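# Reapply a crooked asset tag inside the lid's printed frame

## Task

Remove the removable asset tag that sits crooked and overhangs the network switch's edge, then reattach it within the frame printed on the lid. It must sit squarely, face the same direction as the frame's caption text, and be pressed flat over its whole area. The switch must end up still standing on the bench, and it must not be dropped any distance.

## Robot and tools

Robot: two UR-type arms, left_arm and right_arm, each carrying a Robotiq two-finger gripper (85 mm maximum opening). The left arm's base is near (-0.045, +0.400, 0) m and the right arm's near (-0.053, -0.326, 0) m.

Frame: all positions, orientations and velocities in results are in the scene frame. Its origin is at table-top height midway between the nominal bases. +x points out over the table, +z points up, and the left arm is on the +y side. Image left and right do not correspond to arm names. On the gripper, the fingers point along its own +z and close along its y. end_effector_position is the point between the pads when closed. Closed fingertips reach about 19 mm past it, open ones about 6 mm. A block on the wrist sticks out about 10 cm toward the gripper's +x.

execute_actions(actions, cameras): actions is a list of actions. Each action is a table of 1 to 15 rows, and each row is one 1/30 s step. A short table repeats its last row until 15 steps are done. Every row has 18 numbers in [-1, 1], covering both arms even if only one moves. The left arm comes first: dx, dy, dz, rx, ry, rz, gripper position, force_limit, speed. The same nine for the right arm follow. The six pose numbers are offsets, not poses. They are measured along the scene axes from that arm's Hand target as it stood when the action began, and every row counts from that same start. Sending the same offset again therefore moves the arm further. Scale: 1.0 means 0.6 m or 180 degrees. rx, ry, rz form a single rotation vector about the gripper's position. Six zeros re-command the current Hand target. Gripper position: +1 is fully open; the pads meet near -0.8; -1 closes until blocked. force_limit and speed (both default +1) set grip strength and closing rate: about 20, 85 or 150 mm/s at -1, 0 or +1. A slow close at force_limit -1 gives about 30 N per pad, and +1 gives about 100 N. A fast close starting from wide gives more. To keep a gripper unchanged, resend its last three numbers, because 0 is itself a command. Images come back only for an empty actions list or when cameras are named. The names are cam_head_left, cam_head_right, cam_high, cam_left_wrist, cam_right_wrist, or ["all"].

move(target, speed, blend, stop_force, zero, blocking, cameras): target is one 18-number row or a list of up to 15 rows. It uses the same layout, scale and offsets-from-Hand-target rule, and every row counts from the same start. Each gripper travels a straight line, and all arms finish together within 10 s. The paths do not avoid obstacles. speed is in m/s, from 0.002 to 3.6, default 0.25; turn rate is capped at twice that in rad/s. blend, in metres, rounds corners in a list; 0 stops at each row. stop_force, from 3 to 120 N, ends an arm's path once its wrist sensor feels that much push against the motion. It is not reliable while the gripper rotates, and light objects can shift unnoticed. Omit it when backing away from a contact. zero (default true) re-zeros before the move. blocking=false returns early and cannot be combined with stop_force. The result adds a move: line such as done, off_target, moving, held or fault; limits=paced means clipped, and limits=held means steps were withheld.

wait(seconds 0 to 10) lets the scene run. stop brakes a running move. zoom_image(camera, region [x0,y0,x1,y1], at most 504x504 px) enlarges part of the latest image. zero_wrist_force(arm) tares that arm's wrist sensor. read_manual gives licence text. finished_scene(scene) ends the scene and cannot be undone.

Results: Hand target is the last commanded pose after clipping. The gripper may rest short of it; send the remaining gap as an offset. Orientation commands are limited to 32 degrees from the measured orientation at each step. object_status: 0 moving, 1 blocked while opening, 2 blocked while closing (a grip), 3 reached the requested position or fully closed. position_measured runs from 3 (open) to 230 (pads together). Wrist force and torque are in the gripper's own axes, as force from the surface into the arm. Joint torques include the arm's own weight. A MOTOR HOT line appears at 70 °C, and at 85 °C the arm brakes for 30 to 60 s.

Avoid: arms are stiff, so even a small overshoot into a firm surface can cause a fault. Net force near 150 N, or a joint reaching its torque limit (wrist joints 26.3 N m), stops that arm for 10 s. If it faulted while holding something, release first. Approach contacts slowly with a small stop_force, and press only briefly. Back off by commanding a target behind the gripper. Do not hit the other arm, and do not close a gripper on its fingers. Do not squeeze hard on something still resting on the bench. Do not drop things or let them fall off the table, and keep the switch upright. Steer around an arm's own base rather than close past it. Objects can occasionally be nudged by outside pushes.

Each tool is called after "Emit:" as name(argument=value, ...) on one line, values as JSON.

## Session

Emit:
execute_actions(actions=[])

Scene clock: 0.00 s.
left_arm: end_effector_position=(+0.5164, +0.2721, +0.1780) position_measured=3 object_status=3 end_effector_quat_wxyz=(+0.238, +0.743, -0.390, +0.488) | right_arm: end_effector_position=(+0.3160, -0.2567, +0.1059) position_measured=3 object_status=3 end_effector_quat_wxyz=(-0.203, +0.247, +0.947, -0.026)
Joint positions: left_arm=[-0.201 -1.141 2.246 -3.691 -2.253 -2.739] | right_arm=[3.59 -1.643 -2.064 -1.366 1.775 0.876]
Joint velocities: within noise
Joint torques (N m): no reading
Motor temperatures (°C): left_arm=[41 31 34 47 32 45] | right_arm=[35 27 27 38 41 37]
Wrist force (N): no reading
Wrist torque (N m): no reading
Wrist force, peak (N): no reading
Hand target: left_arm +0.5164, +0.2721, +0.1780; +0.238, +0.743, -0.390, +0.488 | right_arm +0.3160, -0.2567, +0.1059; -0.203, +0.247, +0.947, -0.026
Tool commands: left_gripper/position=+1.0 left_gripper/force_limit=+1.0 left_gripper/speed=+1.0 right_gripper/position=+1.0 right_gripper/force_limit=+1.0 right_gripper/speed=+1.0

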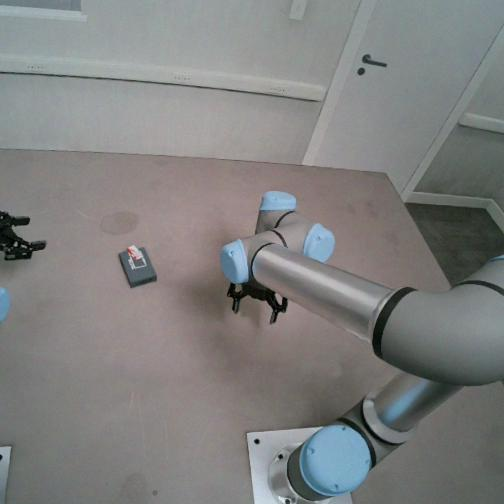

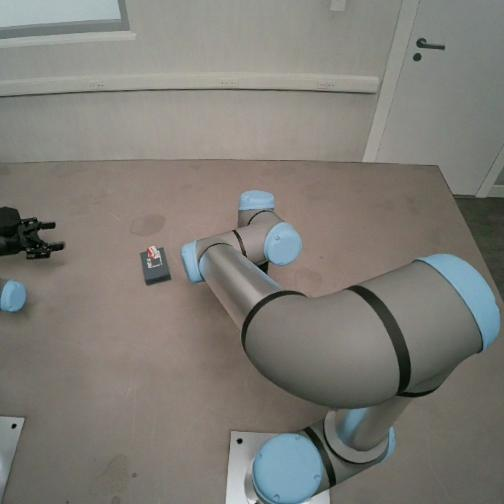

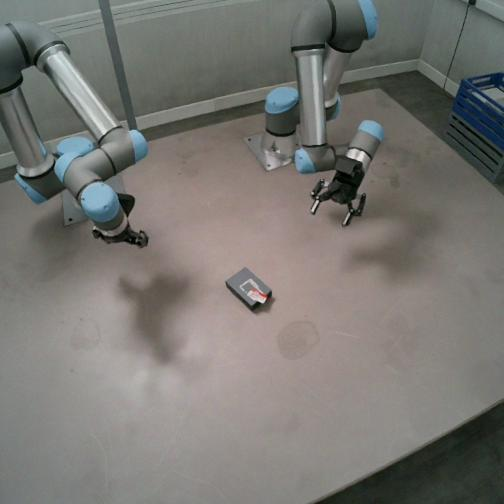

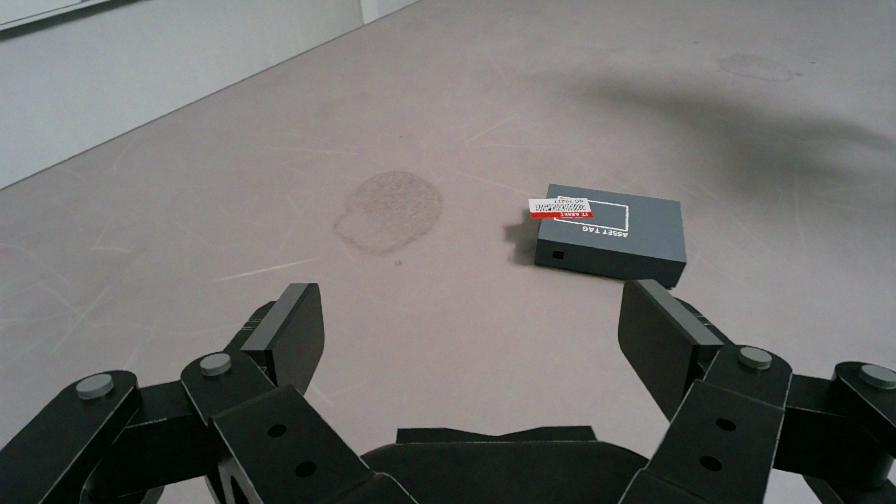

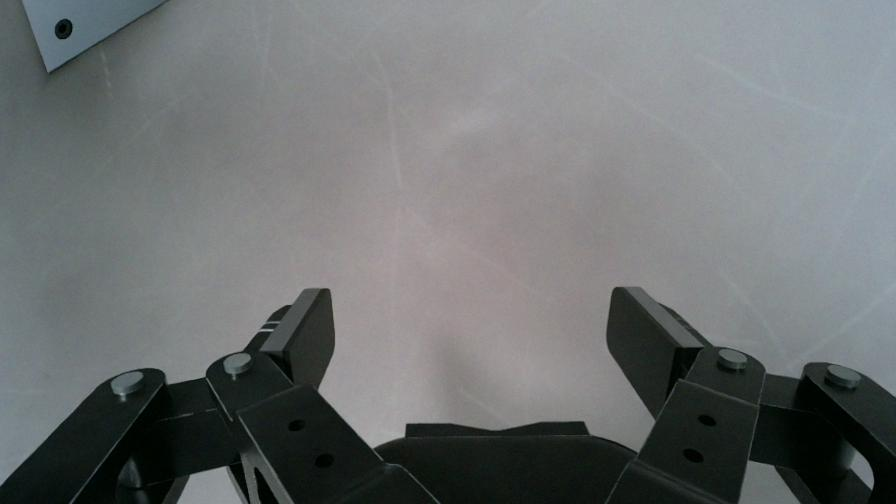

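Emit:
zoom_image(camera="cam_left_wrist", region=[490, 160, 720, 300])

Emit:
zoom_image(camera="cam_high", region=[200, 250, 300, 330])

Scaled by 2.191 from the camera's 896x504 image, which has a finer 1280x720 frame.

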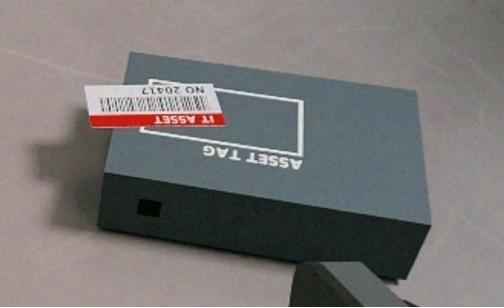

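Scaled by 5.040 from the camera's 504x504 image, which has a finer 720x720 frame.

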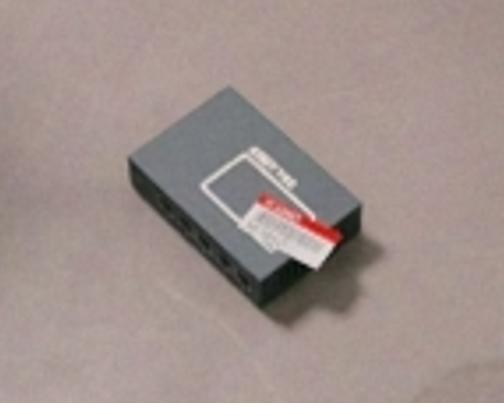

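Emit:
move(target=[0.0727,-0.3868,-0.08,0.3204,0.1775,-0.0722,1,1,1,0,0,0,0,0,0,1,1,1], speed=0.3, cameras=["cam_left_wrist","cam_high"])

Scene clock: 15.53 s.
left_arm: end_effector_position=(+0.5600, +0.0400, +0.1300) position_measured=3 object_status=3 end_effector_quat_wxyz=(+0.000, +0.819, -0.574, +0.001) | right_arm: end_effector_position=(+0.3160, -0.2567, +0.1059) position_measured=3 object_status=3 end_effector_quat_wxyz=(-0.203, +0.247, +0.947, -0.026)
Joint positions: left_arm=[-0.754 -1.016 1.373 -1.929 -1.571 -2.647] | right_arm=[3.59 -1.643 -2.064 -1.366 1.775 0.876]
Joint torques (N m): left_arm=[-7.75 -40.07 -29.07 -0.96 2.04 -1.96] | right_arm=[0.91 20.66 21.23 1.93 0.51 -0.37]
Wrist force (N): left_arm=[-0.5 -0.6 0.5] | right_arm=[-0.2 0.0 -0.2]
Wrist torque (N m): left_arm=[-0.23 0.17 0.49] | right_arm=[0.00 0.02 -0.01]
Wrist force, peak (N): left_arm=[-0.8 -0.2 -1.1] | right_arm=[-0.5 -0.4 -0.1]
Hand target: left_arm +0.5600, +0.0400, +0.1300; +0.000, +0.819, -0.574, +0.001 | right_arm +0.3160, -0.2567, +0.1059; -0.203, +0.247, +0.947, -0.026
Off the commanded pose: left_arm 0.000 m, 0 deg | right_arm 0.000 m, 0 deg.
move: done
Images, in order (width x height): cam_high 504x504, cam_left_wrist 896x504.

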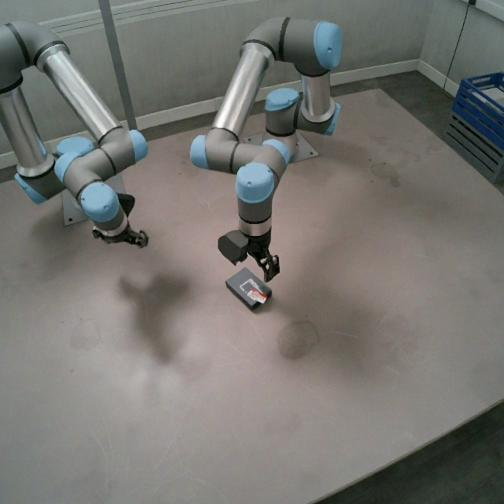

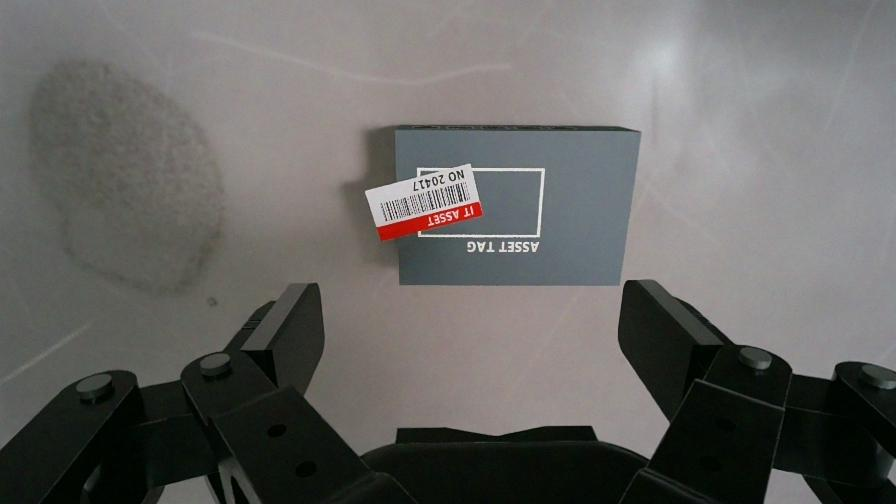

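Emit:
zoom_image(camera="cam_left_wrist", region=[340, 110, 660, 300])

Scaled by 1.575 from the camera's 896x504 image, which has a finer 1280x720 frame.

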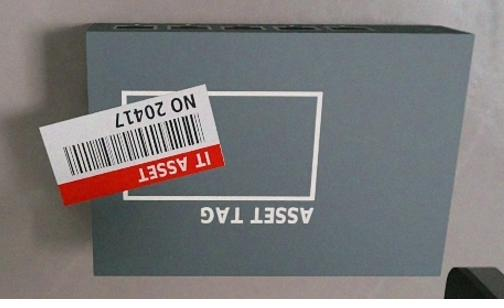

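Emit:
move(target=[-0.0902,-0.0362,-0.07,0,0,0.498,1,1,1,0,0,0,0,0,0,1,1,1], speed=0.3, cameras=["cam_left_wrist","cam_high"])

Scene clock: 42.07 s.
left_arm: end_effector_position=(+0.5059, +0.0183, +0.0880) position_measured=3 object_status=3 end_effector_quat_wxyz=(+0.000, +0.985, +0.170, +0.001) | right_arm: end_effector_position=(+0.3160, -0.2567, +0.1059) position_measured=3 object_status=3 end_effector_quat_wxyz=(-0.203, +0.247, +0.947, -0.026)
Joint positions: left_arm=[-0.834 -1.049 1.543 -2.065 -1.57 -4.29] | right_arm=[3.59 -1.643 -2.064 -1.366 1.775 0.876]
Joint torques (N m): left_arm=[-7.56 -52.71 -14.17 -4.82 2.16 -1.89] | right_arm=[0.88 20.7 21.3 2.07 0.55 -0.63]
Wrist force (N): left_arm=[-0.6 -0.6 0.3] | right_arm=[-0.1 -0.3 0.0]
Wrist torque (N m): left_arm=[-0.21 0.20 0.48] | right_arm=[-0.05 0.01 -0.01]
Wrist force, peak (N): left_arm=[-0.7 -1.2 0.4] | right_arm=[-0.5 -0.3 -0.1]
Hand target: left_arm +0.5059, +0.0183, +0.0880; +0.000, +0.985, +0.171, +0.001 | right_arm +0.3160, -0.2567, +0.1059; -0.203, +0.247, +0.947, -0.026
Off the commanded pose: left_arm 0.000 m, 0 deg | right_arm 0.000 m, 0 deg.
move: done
Images, in order (width x height): cam_high 504x504, cam_left_wrist 896x504.

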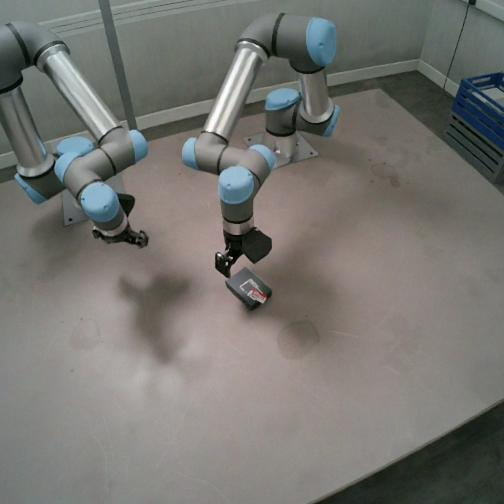

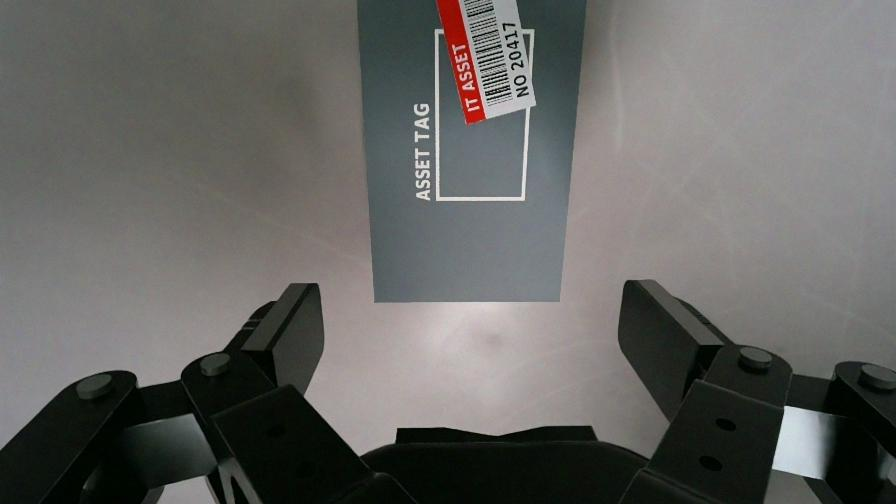

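Emit:
move(target=[-0.0078,-0.0028,-0.12,0,0,0,1,-1,-1,0,0,0,0,0,0,1,1,1], speed=0.08, stop_force=8, cameras=["cam_left_wrist"])

Emit:
zoom_image(camera="cam_left_wrist", region=[300, 0, 650, 350])

Scene clock: 45.80 s.
left_arm: end_effector_position=(+0.5012, +0.0166, +0.0160) position_measured=3 object_status=3 end_effector_quat_wxyz=(+0.000, +0.985, +0.171, +0.001) | right_arm: end_effector_position=(+0.3160, -0.2567, +0.1059) position_measured=3 object_status=3 end_effector_quat_wxyz=(-0.203, +0.247, +0.947, -0.026)
Joint positions: left_arm=[-0.841 -0.963 1.616 -2.224 -1.57 -4.297] | right_arm=[3.59 -1.643 -2.064 -1.366 1.775 0.876]
Joint torques (N m): left_arm=[-7.8 -39.63 -11.62 -4.81 0.3 -1.94] | right_arm=[0.58 19.98 21.59 1.92 0.47 -0.69]
Wrist force (N): left_arm=[-0.6 -0.9 0.3] | right_arm=[-0.2 -0.4 -0.1]
Wrist torque (N m): left_arm=[-0.26 0.19 0.48] | right_arm=[-0.06 0.03 -0.01]
Wrist force, peak (N): left_arm=[-0.7 -0.8 1.4] | right_arm=[-0.6 0.1 -0.4]
Hand target: left_arm +0.5012, +0.0166, +0.0160; +0.000, +0.985, +0.171, +0.001 | right_arm +0.3160, -0.2567, +0.1059; -0.203, +0.247, +0.947, -0.026
Off the commanded pose: left_arm 0.000 m, 0 deg | right_arm 0.000 m, 0 deg.
move: done
Images, in order (width x height): cam_left_wrist 896x504.

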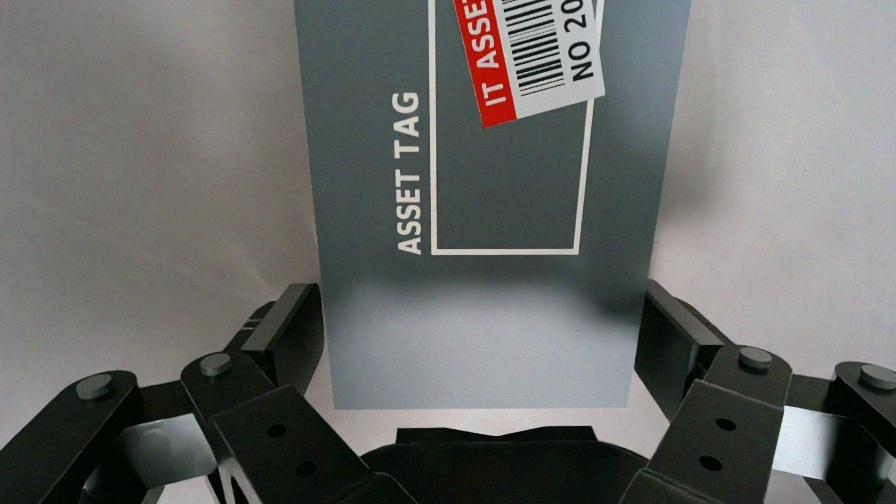

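Scaled by 1.440 from the camera's 896x504 image, which has a finer 1280x720 frame.

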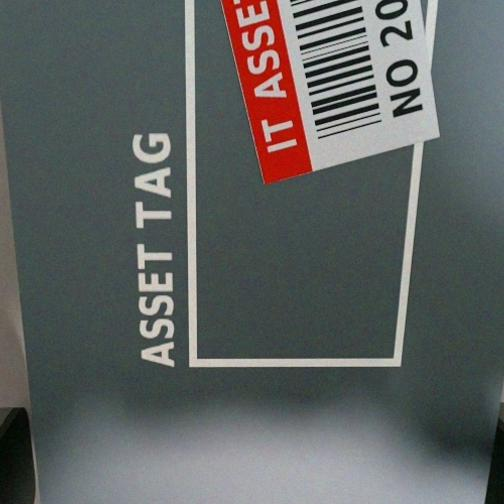

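Emit:
move(target=[0,0,0,0,0,0,-1,-1,-1,0,0,0,0,0,0,1,1,1], cameras=["cam_left_wrist"])

Scene clock: 47.50 s.
left_arm: end_effector_position=(+0.5012, +0.0166, +0.0160) position_measured=35 object_status=2 end_effector_quat_wxyz=(+0.000, +0.985, +0.171, +0.001) | right_arm: end_effector_position=(+0.3160, -0.2567, +0.1059) position_measured=3 object_status=3 end_effector_quat_wxyz=(-0.203, +0.247, +0.947, -0.026)
Joint positions: left_arm=[-0.841 -0.963 1.616 -2.224 -1.57 -4.297] | right_arm=[3.59 -1.643 -2.064 -1.366 1.775 0.876]
Joint torques (N m): left_arm=[-6.04 -39.63 -11.71 -3.11 0.03 -2.06] | right_arm=[0.76 20.16 21.73 2.12 0.43 -0.59]
Wrist force (N): left_arm=[-3.1 -2.7 -12.8] | right_arm=[-0.3 -0.1 -0.2]
Wrist torque (N m): left_arm=[-0.21 0.23 0.58] | right_arm=[-0.01 0.04 0.00]
Wrist force, peak (N): left_arm=[-3.5 -2.6 -12.9] | right_arm=[-0.5 -0.3 -0.1]
Hand target: left_arm +0.5012, +0.0166, +0.0160; +0.000, +0.985, +0.171, +0.001 | right_arm +0.3160, -0.2567, +0.1059; -0.203, +0.247, +0.947, -0.026
Off the commanded pose: left_arm 0.000 m, 0 deg | right_arm 0.000 m, 0 deg.
move: done
Images, in order (width x height): cam_left_wrist 896x504.

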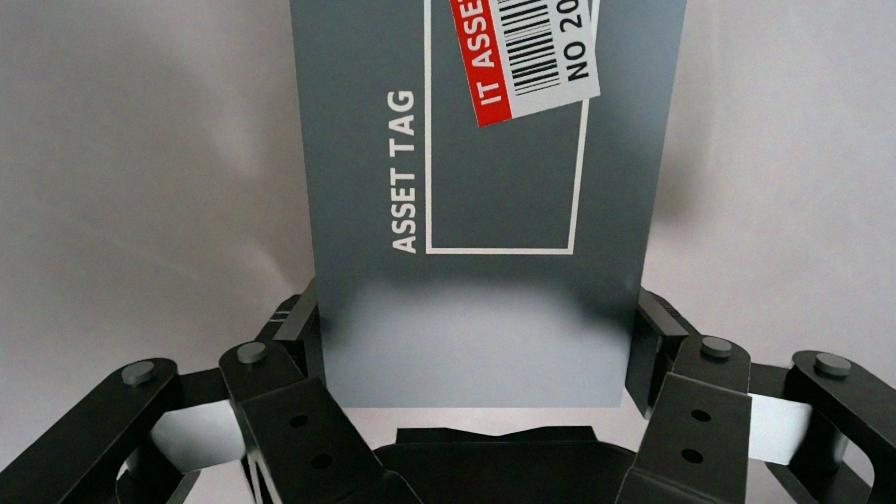

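Emit:
move(target=[[0,0,0.033,0,0,0,-1,-1,-1,0,0,0,0,0,0,1,1,1],[-0.1487,0.0573,0.033,0,0,-0.442,-1,-1,-1,0,0,0,0,0,0,1,1,1]], speed=[0.06,0.2], cameras=["cam_left_wrist","cam_high","cam_head_right"])

Emit:
move(target=[0,0,-0.038,0,0,0,-1,-1,-1,0,0,0,0,0,0,1,1,1], speed=0.03, stop_force=5, cameras=["cam_left_wrist"])

Scene clock: 63.17 s.
left_arm: end_effector_position=(+0.4120, +0.0509, +0.0358) position_measured=35 object_status=2 end_effector_quat_wxyz=(+0.000, +0.866, -0.499, +0.001) | right_arm: end_effector_position=(+0.3160, -0.2567, +0.1059) position_measured=3 object_status=3 end_effector_quat_wxyz=(-0.203, +0.247, +0.947, -0.026)
Joint positions: left_arm=[-0.914 -1.168 1.896 -2.3 -1.57 -2.982] | right_arm=[3.59 -1.643 -2.064 -1.366 1.775 0.876]
Joint torques (N m): left_arm=[-7.98 -46.01 -12.57 -5.3 -1.97 2.1] | right_arm=[0.91 19.38 21.33 2.2 0.52 -0.86]
Wrist force (N): left_arm=[-0.5 -0.8 3.5] | right_arm=[-0.4 -0.2 -0.2]
Wrist torque (N m): left_arm=[-0.24 0.06 0.37] | right_arm=[-0.04 0.06 -0.01]
Wrist force, peak (N): left_arm=[-3.4 -2.7 -13.1] | right_arm=[-0.7 -0.2 -0.2]
Hand target: left_arm +0.4120, +0.0510, +0.0358; +0.000, +0.866, -0.499, +0.001 | right_arm +0.3160, -0.2567, +0.1059; -0.203, +0.247, +0.947, -0.026
Off the commanded pose: left_arm 0.000 m, 0 deg | right_arm 0.000 m, 0 deg.
move: done
Images, in order (width x height): cam_head_right 504x504, cam_high 504x504, cam_left_wrist 896x504.

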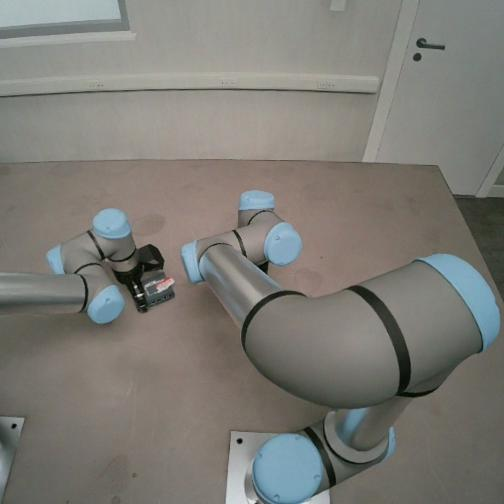

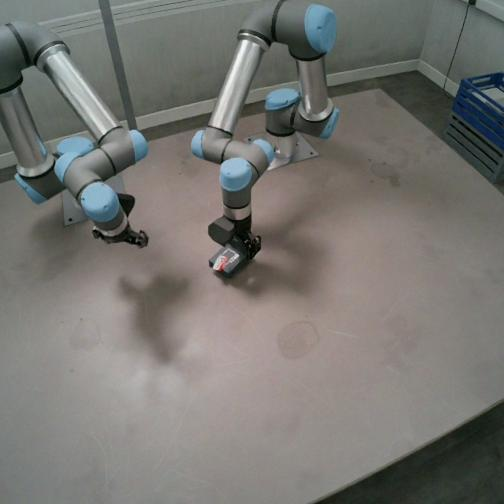

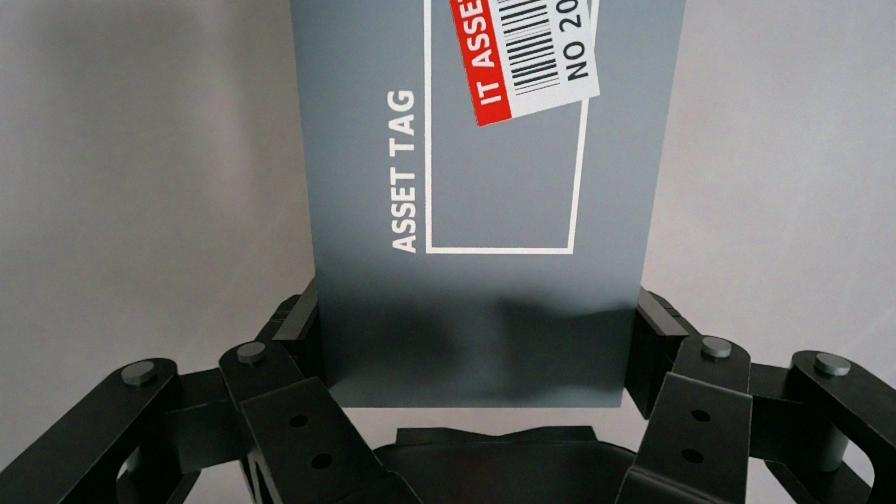

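Scene clock: 65.03 s.
left_arm: end_effector_position=(+0.4119, +0.0510, +0.0160) position_measured=35 object_status=2 end_effector_quat_wxyz=(+0.000, +0.866, -0.499, +0.001) | right_arm: end_effector_position=(+0.3160, -0.2567, +0.1059) position_measured=3 object_status=3 end_effector_quat_wxyz=(-0.203, +0.247, +0.947, -0.026)
Joint positions: left_arm=[-0.914 -1.135 1.911 -2.349 -1.57 -2.982] | right_arm=[3.59 -1.643 -2.064 -1.366 1.775 0.876]
Joint torques (N m): left_arm=[-1.91 -46.74 -25.43 -1.5 -0.01 -0.42] | right_arm=[1.27 19.64 21.36 2.21 0.57 -0.9]
Wrist force (N): left_arm=[-0.9 -0.5 3.3] | right_arm=[-0.3 -0.2 0.2]
Wrist torque (N m): left_arm=[-0.19 0.13 0.36] | right_arm=[-0.03 0.05 0.00]
Wrist force, peak (N): left_arm=[-7.0 0.2 -34.7] | right_arm=[-0.5 -0.4 0.2]
Hand target: left_arm +0.4120, +0.0510, +0.0160; +0.000, +0.866, -0.499, +0.001 (not the last commanded pose) | right_arm +0.3160, -0.2567, +0.1059; -0.203, +0.247, +0.947, -0.026
Off the commanded pose: left_arm 0.003 m, 0 deg | right_arm 0.000 m, 0 deg.
move: contact (left_arm)
Images, in order (width x height): cam_left_wrist 896x504.

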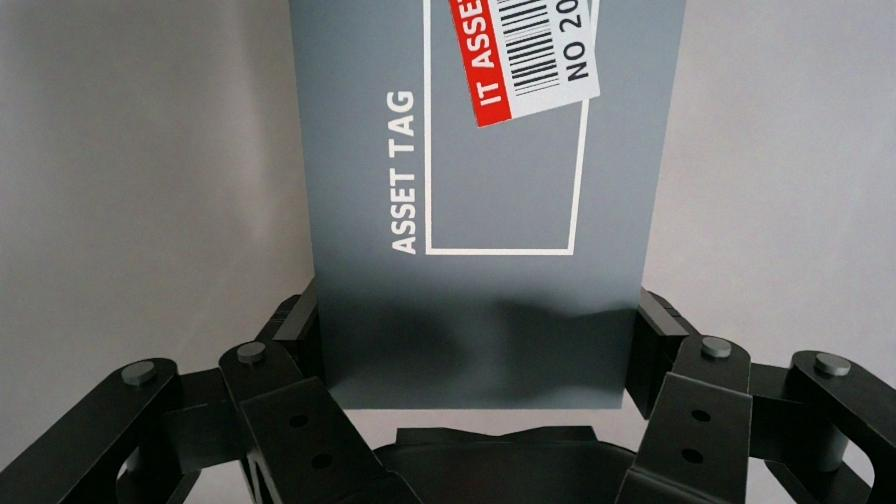

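Emit:
move(target=[0,0,0,0,0,0,-1,-1,-1,0.3667,0.2512,0.05,0.3521,-0.0727,0.3172,-0.3,-1,0], speed=0.25, cameras=["all"])

Scene clock: 75.43 s.
left_arm: end_effector_position=(+0.4120, +0.0510, +0.0160) position_measured=35 object_status=2 end_effector_quat_wxyz=(+0.000, +0.866, -0.499, +0.001) | right_arm: end_effector_position=(+0.5360, -0.1060, +0.1359) position_measured=167 object_status=3 end_effector_quat_wxyz=(-0.162, -0.348, +0.837, +0.391)
Joint positions: left_arm=[-0.914 -1.135 1.911 -2.349 -1.57 -2.982] | right_arm=[3.48 -2.254 -1.258 -1.715 2.312 -0.699]
Joint torques (N m): left_arm=[8.69 -47.27 -25.11 -1.59 2.13 -1.86] | right_arm=[15.61 40.64 31.39 -0.24 3.55 -1.62]
Wrist force (N): left_arm=[-0.4 -0.6 3.4] | right_arm=[0.9 0.5 2.1]
Wrist torque (N m): left_arm=[-0.22 0.06 0.37] | right_arm=[0.19 -0.22 0.26]
Wrist force, peak (N): left_arm=[-0.4 -0.7 3.8] | right_arm=[0.9 0.5 2.1]
Hand target: left_arm +0.4120, +0.0510, +0.0160; +0.000, +0.866, -0.499, +0.001 | right_arm +0.5360, -0.1059, +0.1359; -0.162, -0.348, +0.837, +0.391
Off the commanded pose: left_arm 0.000 m, 0 deg | right_arm 0.000 m, 0 deg.
move: done

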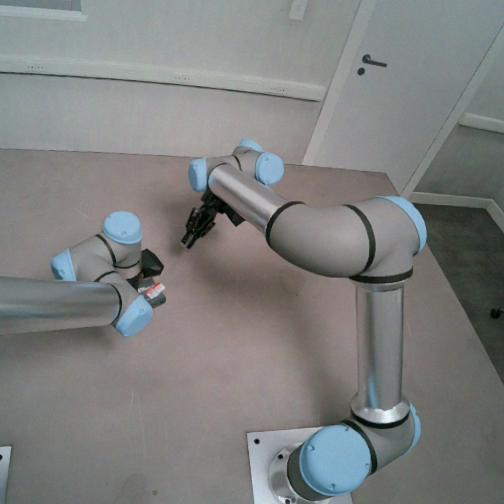

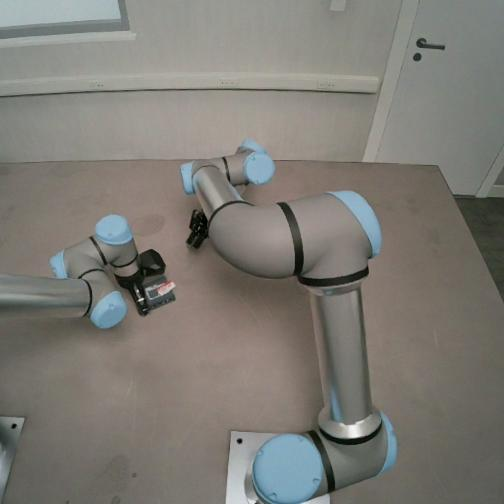

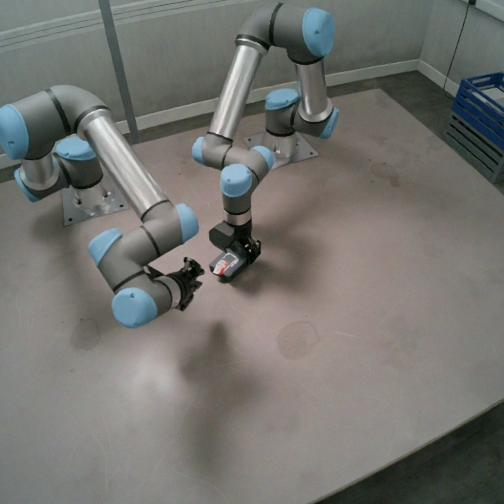

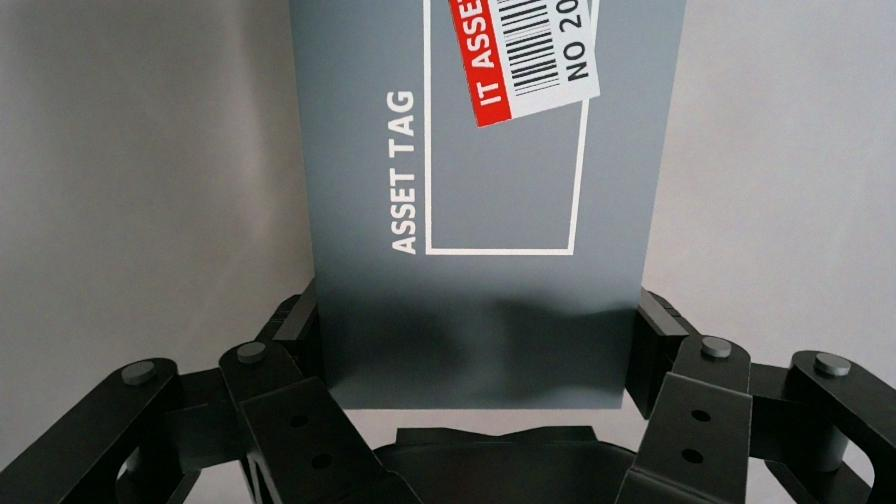

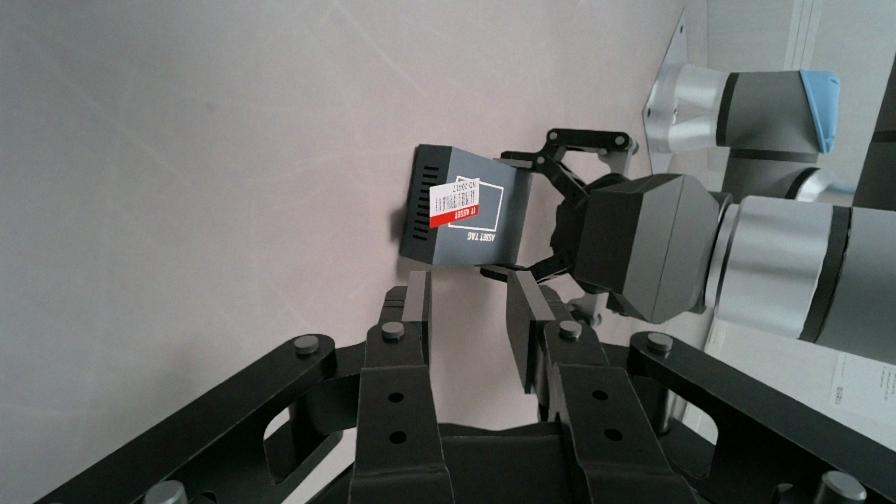

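Emit:
zoom_image(camera="cam_right_wrist", region=[380, 120, 560, 290])

Scaled by 2.800 from the camera's 896x504 image, which has a finer 1280x720 frame.

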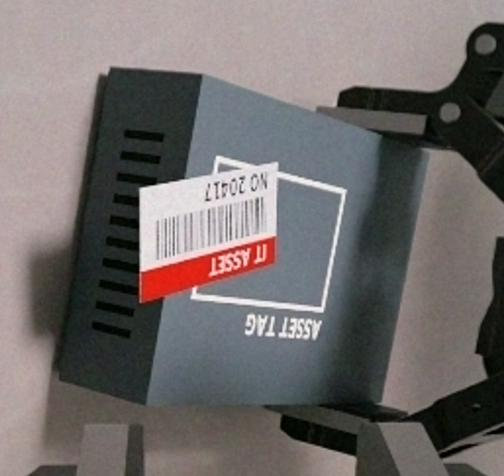

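Emit:
move(target=[[0,0,0,0,0,0,1,-1,-1,0,0,0,0,0,0,-0.3,-1,0],[0,0,0.14,0,0,0,1,-1,-1,0,0,0,0,0,0,-0.3,-1,0],[0,0,0.14,0,0,-0.5,1,-1,-1,0,0,0,0,0,0,-0.3,-1,0],[0,0,0.14,0,0,-1,1,-1,-1,0,0,0,0,0,0,-0.3,-1,0]], speed=[0.1,0.15,0.6,0.6], cameras=["cam_left_wrist","cam_right_wrist"])

Scene clock: 90.07 s.
left_arm: end_effector_position=(+0.4120, +0.0510, +0.1000) position_measured=3 object_status=3 end_effector_quat_wxyz=(-0.001, +0.499, +0.866, +0.000) | right_arm: end_effector_position=(+0.5360, -0.1059, +0.1359) position_measured=167 object_status=3 end_effector_quat_wxyz=(-0.162, -0.348, +0.837, +0.391)
Joint positions: left_arm=[-0.913 -1.262 1.829 -2.136 -1.571 0.16] | right_arm=[3.48 -2.254 -1.258 -1.715 2.312 -0.699]
Joint torques (N m): left_arm=[10.18 -27.6 -27.29 -0.83 -1.81 2.13] | right_arm=[12.56 40.58 31.5 -0.34 2.76 -1.57]
Wrist force (N): left_arm=[-0.4 -0.4 0.3] | right_arm=[1.0 0.6 1.9]
Wrist torque (N m): left_arm=[-0.18 0.16 0.36] | right_arm=[0.21 -0.24 0.27]
Wrist force, peak (N): left_arm=[-0.6 -0.5 3.8] | right_arm=[1.1 0.5 2.2]
Hand target: left_arm +0.4120, +0.0510, +0.1000; -0.001, +0.499, +0.866, +0.000 | right_arm +0.5360, -0.1059, +0.1359; -0.162, -0.348, +0.837, +0.391
Off the commanded pose: left_arm 0.000 m, 0 deg | right_arm 0.000 m, 0 deg.
move: done
Images, in order (width x height): cam_left_wrist 896x504, cam_right_wrist 896x504.

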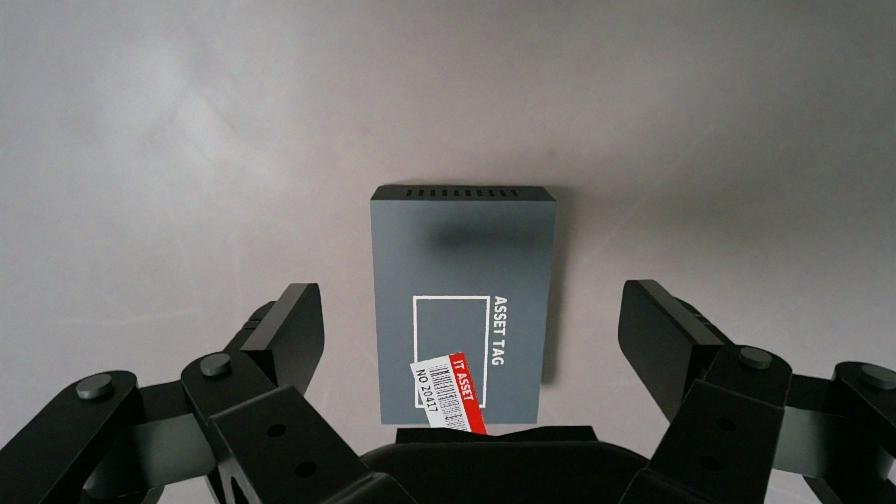

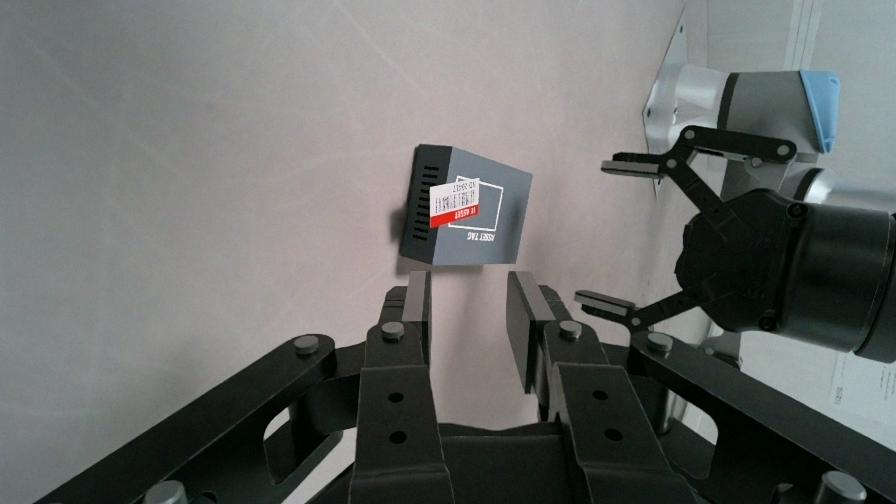

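Emit:
move(target=[0,0,-0.14,0,0,0,1,-1,-1,0,0,0,0,0,0,-0.3,-1,0], speed=0.08, stop_force=8)

Emit:
move(target=[0,0,0,0,0,0,-1,-1,-1,0,0,0,0,0,0,-0.3,-1,0])

Emit:
move(target=[0,0,0,0,0,0,-1,-1,-1,-0.046,0.0515,-0.0968,0,0,-0.0106,-0.3,-1,0], speed=0.1, cameras=["all"])

Emit:
zoom_image(camera="cam_right_wrist", region=[380, 100, 600, 320])

Scene clock: 94.23 s.
left_arm: end_effector_position=(+0.4120, +0.0510, +0.0160) position_measured=3 object_status=3 end_effector_quat_wxyz=(-0.001, +0.499, +0.866, +0.000) | right_arm: end_effector_position=(+0.5360, -0.1059, +0.1359) position_measured=167 object_status=3 end_effector_quat_wxyz=(-0.162, -0.348, +0.837, +0.391)
Joint positions: left_arm=[-0.913 -1.134 1.909 -2.345 -1.571 0.16] | right_arm=[3.48 -2.254 -1.258 -1.715 2.312 -0.699]
Joint torques (N m): left_arm=[-5.67 -30.79 -9.84 -4.7 -0.46 -0.57] | right_arm=[11.16 39.86 30.68 -0.17 1.99 -1.63]
Wrist force (N): left_arm=[-0.7 -0.8 0.7] | right_arm=[0.7 0.1 1.7]
Wrist torque (N m): left_arm=[-0.24 0.21 0.36] | right_arm=[0.14 -0.19 0.27]
Wrist force, peak (N): left_arm=[-0.8 -0.2 1.2] | right_arm=[0.8 0.6 2.3]
Hand target: left_arm +0.4120, +0.0510, +0.0160; -0.001, +0.499, +0.866, +0.000 | right_arm +0.5360, -0.1059, +0.1359; -0.162, -0.348, +0.837, +0.391
Off the commanded pose: left_arm 0.000 m, 0 deg | right_arm 0.000 m, 0 deg.
move: done

Scene clock: 95.13 s.
left_arm: end_effector_position=(+0.4120, +0.0510, +0.0160) position_measured=35 object_status=2 end_effector_quat_wxyz=(-0.001, +0.499, +0.866, +0.000) | right_arm: end_effector_position=(+0.5360, -0.1059, +0.1359) position_measured=167 object_status=3 end_effector_quat_wxyz=(-0.162, -0.348, +0.837, +0.391)
Joint positions: left_arm=[-0.913 -1.134 1.909 -2.345 -1.571 0.16] | right_arm=[3.48 -2.254 -1.258 -1.715 2.312 -0.699]
Joint torques (N m): left_arm=[-4.62 -30.43 -9.98 -3.4 0.69 0.43] | right_arm=[10.41 40.73 30.59 -0.18 1.83 -1.82]
Wrist force (N): left_arm=[4.3 -2.5 -14.5] | right_arm=[1.0 0.2 1.9]
Wrist torque (N m): left_arm=[-0.17 0.02 0.48] | right_arm=[0.14 -0.24 0.27]
Wrist force, peak (N): left_arm=[4.1 -2.5 -14.7] | right_arm=[0.9 0.5 2.1]
Hand target: left_arm +0.4120, +0.0510, +0.0160; -0.001, +0.499, +0.866, +0.000 | right_arm +0.5360, -0.1059, +0.1359; -0.162, -0.348, +0.837, +0.391
Off the commanded pose: left_arm 0.000 m, 0 deg | right_arm 0.000 m, 0 deg.
move: done

Scene clock: 96.40 s.
left_arm: end_effector_position=(+0.4120, +0.0510, +0.0160) position_measured=35 object_status=2 end_effector_quat_wxyz=(-0.001, +0.499, +0.866, +0.000) | right_arm: end_effector_position=(+0.5084, -0.0751, +0.0778) position_measured=167 object_status=3 end_effector_quat_wxyz=(-0.156, -0.334, +0.842, +0.394)
Joint positions: left_arm=[-0.913 -1.134 1.909 -2.345 -1.571 0.16] | right_arm=[3.53 -2.254 -1.442 -1.461 2.351 -0.597]
Joint torques (N m): left_arm=[-4.26 -30.32 -10.75 -1.24 2.28 1.74] | right_arm=[14.37 38.83 13.5 3.44 3.73 1.06]
Wrist force (N): left_arm=[3.9 -2.5 -14.6] | right_arm=[0.9 0.2 2.0]
Wrist torque (N m): left_arm=[-0.16 0.07 0.49] | right_arm=[0.14 -0.22 0.07]
Wrist force, peak (N): left_arm=[4.0 -2.7 -14.8] | right_arm=[0.8 0.0 3.2]
Hand target: left_arm +0.4120, +0.0510, +0.0160; -0.001, +0.499, +0.866, +0.000 | right_arm +0.5084, -0.0750, +0.0778; -0.155, -0.334, +0.842, +0.394
Off the commanded pose: left_arm 0.000 m, 0 deg | right_arm 0.000 m, 0 deg.
move: done

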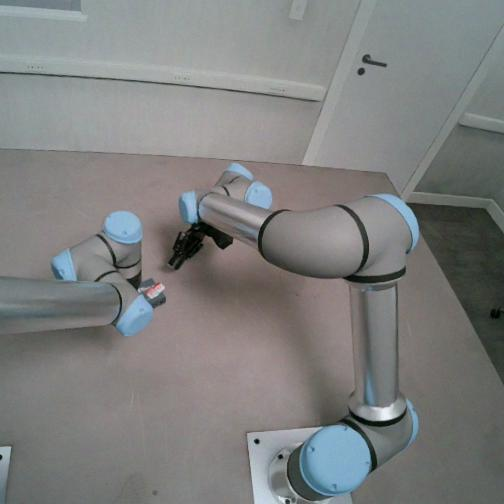

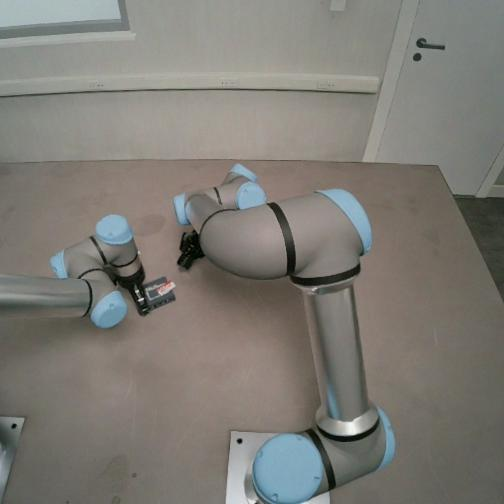

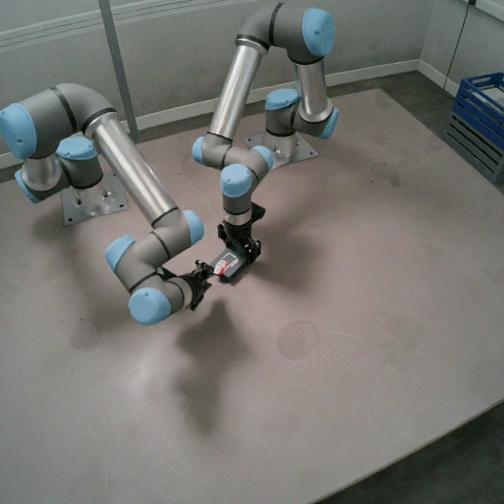

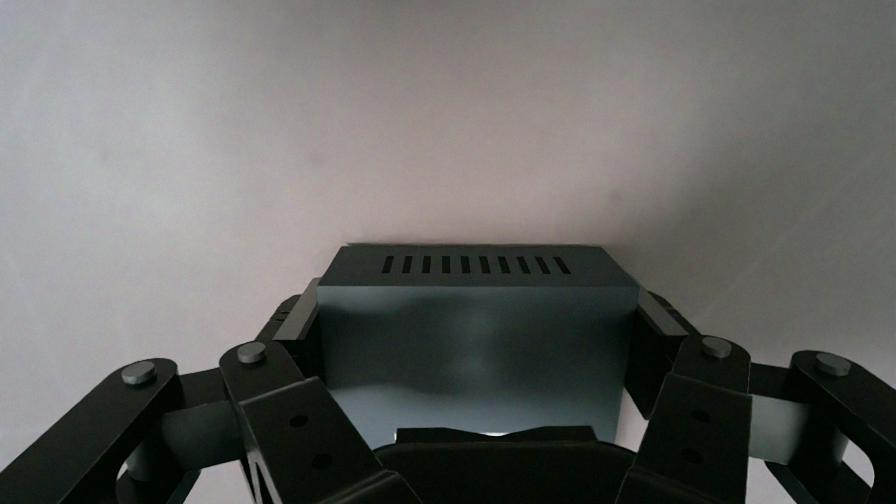

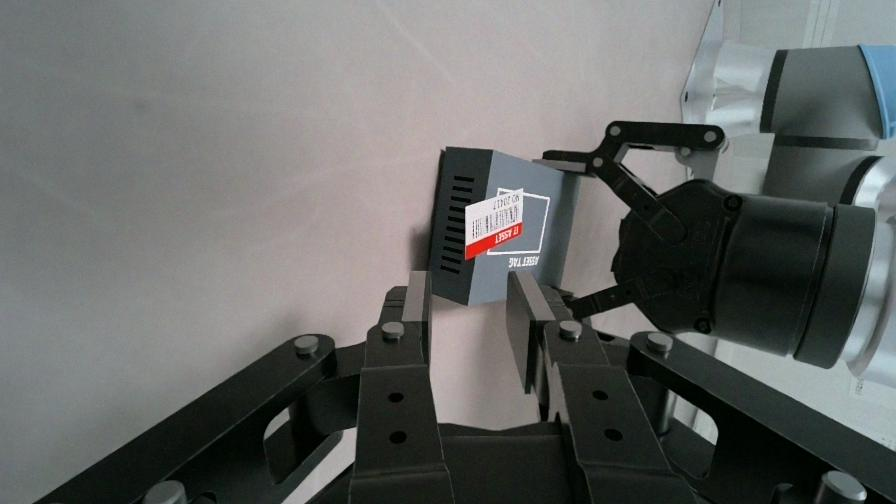

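Scaled by 2.291 from the camera's 896x504 image, which has a finer 1280x720 frame.

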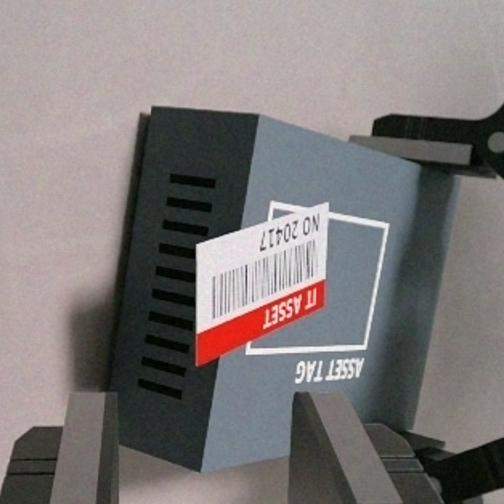

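Emit:
zoom_image(camera="cam_right_wrist", region=[370, 250, 590, 450])

Scaled by 2.291 from the camera's 896x504 image, which has a finer 1280x720 frame.

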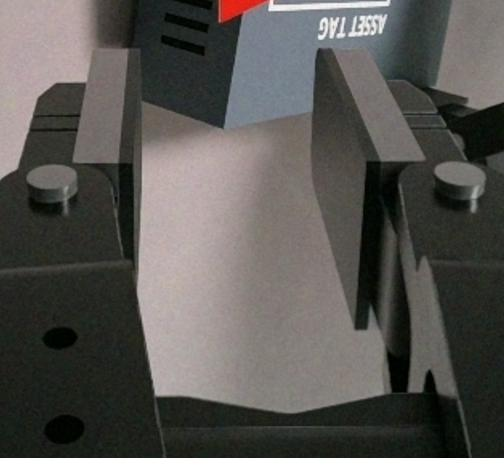

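Emit:
move(target=[0,0,0,0,0,0,-1,-1,-1,-0.04,0.0357,-0.0375,0,0,0,-0.3,-1,0], speed=0.08, cameras=["cam_right_wrist"])

Emit:
zoom_image(camera="cam_right_wrist", region=[400, 130, 650, 380])

Scene clock: 105.97 s.
left_arm: end_effector_position=(+0.4120, +0.0510, +0.0160) position_measured=35 object_status=2 end_effector_quat_wxyz=(-0.001, +0.499, +0.866, +0.000) | right_arm: end_effector_position=(+0.4844, -0.0536, +0.0553) position_measured=167 object_status=3 end_effector_quat_wxyz=(-0.156, -0.334, +0.842, +0.394)
Joint positions: left_arm=[-0.913 -1.134 1.909 -2.345 -1.571 0.16] | right_arm=[3.572 -2.246 -1.538 -1.336 2.368 -0.543]
Joint torques (N m): left_arm=[-4.39 -30.62 -10.69 -1.1 2.52 1.93] | right_arm=[14.24 49.26 12.36 3.61 3.95 1.25]
Wrist force (N): left_arm=[4.2 -2.3 -14.6] | right_arm=[0.7 0.2 1.9]
Wrist torque (N m): left_arm=[-0.13 0.03 0.48] | right_arm=[0.16 -0.19 0.07]
Wrist force, peak (N): left_arm=[3.9 -2.3 -15.0] | right_arm=[1.0 0.2 2.8]
Hand target: left_arm +0.4120, +0.0510, +0.0160; -0.001, +0.499, +0.866, +0.000 | right_arm +0.4844, -0.0536, +0.0553; -0.155, -0.334, +0.842, +0.394
Off the commanded pose: left_arm 0.000 m, 0 deg | right_arm 0.000 m, 0 deg.
move: done
Images, in order (width x height): cam_right_wrist 896x504.

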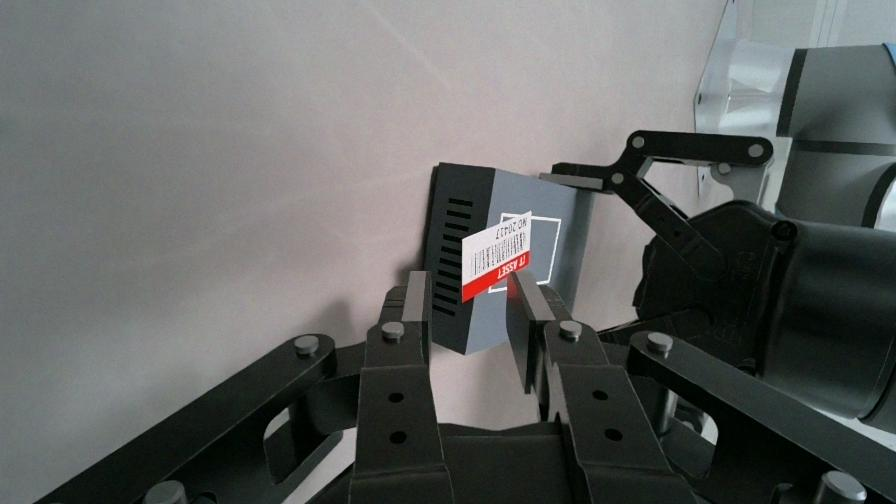

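Scaled by 2.016 from the camera's 896x504 image, which has a finer 1280x720 frame.

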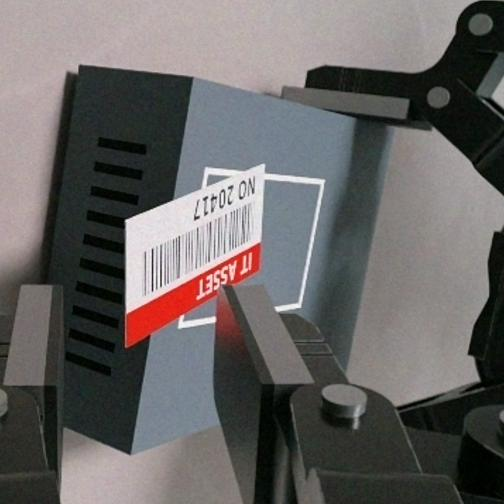

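Emit:
move(target=[0,0,0,0,0,0,-1,-1,-1,-0.0235,0.025,-0.0288,0,0,0,-0.3,-1,0], speed=0.04, stop_force=6, cameras=["cam_right_wrist"])

Emit:
zoom_image(camera="cam_right_wrist", region=[400, 180, 600, 380])

Scene clock: 109.43 s.
left_arm: end_effector_position=(+0.4120, +0.0510, +0.0160) position_measured=35 object_status=2 end_effector_quat_wxyz=(-0.001, +0.499, +0.866, +0.000) | right_arm: end_effector_position=(+0.4703, -0.0386, +0.0380) position_measured=167 object_status=3 end_effector_quat_wxyz=(-0.155, -0.334, +0.842, +0.394)
Joint positions: left_arm=[-0.913 -1.134 1.909 -2.345 -1.571 0.16] | right_arm=[3.601 -2.252 -1.59 -1.249 2.379 -0.504]
Joint torques (N m): left_arm=[-4.58 -30.65 -10.36 -1.18 2.32 1.88] | right_arm=[15.37 36.55 10.6 3.8 3.85 1.1]
Wrist force (N): left_arm=[4.1 -2.3 -14.4] | right_arm=[0.7 0.3 1.9]
Wrist torque (N m): left_arm=[-0.12 0.04 0.48] | right_arm=[0.17 -0.17 0.08]
Wrist force, peak (N): left_arm=[4.1 -2.5 -14.9] | right_arm=[0.6 0.3 2.5]
Hand target: left_arm +0.4120, +0.0510, +0.0160; -0.001, +0.499, +0.866, +0.000 | right_arm +0.4703, -0.0386, +0.0380; -0.155, -0.334, +0.842, +0.394
Off the commanded pose: left_arm 0.000 m, 0 deg | right_arm 0.000 m, 0 deg.
move: done
Images, in order (width x height): cam_right_wrist 896x504.

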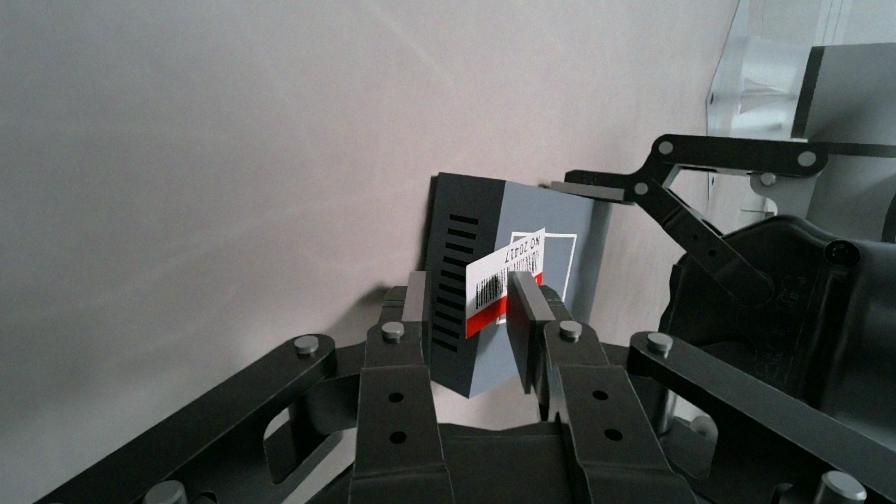

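Scaled by 2.520 from the camera's 896x504 image, which has a finer 1280x720 frame.

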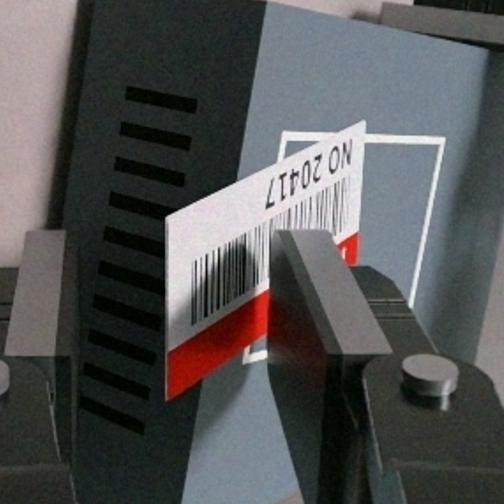

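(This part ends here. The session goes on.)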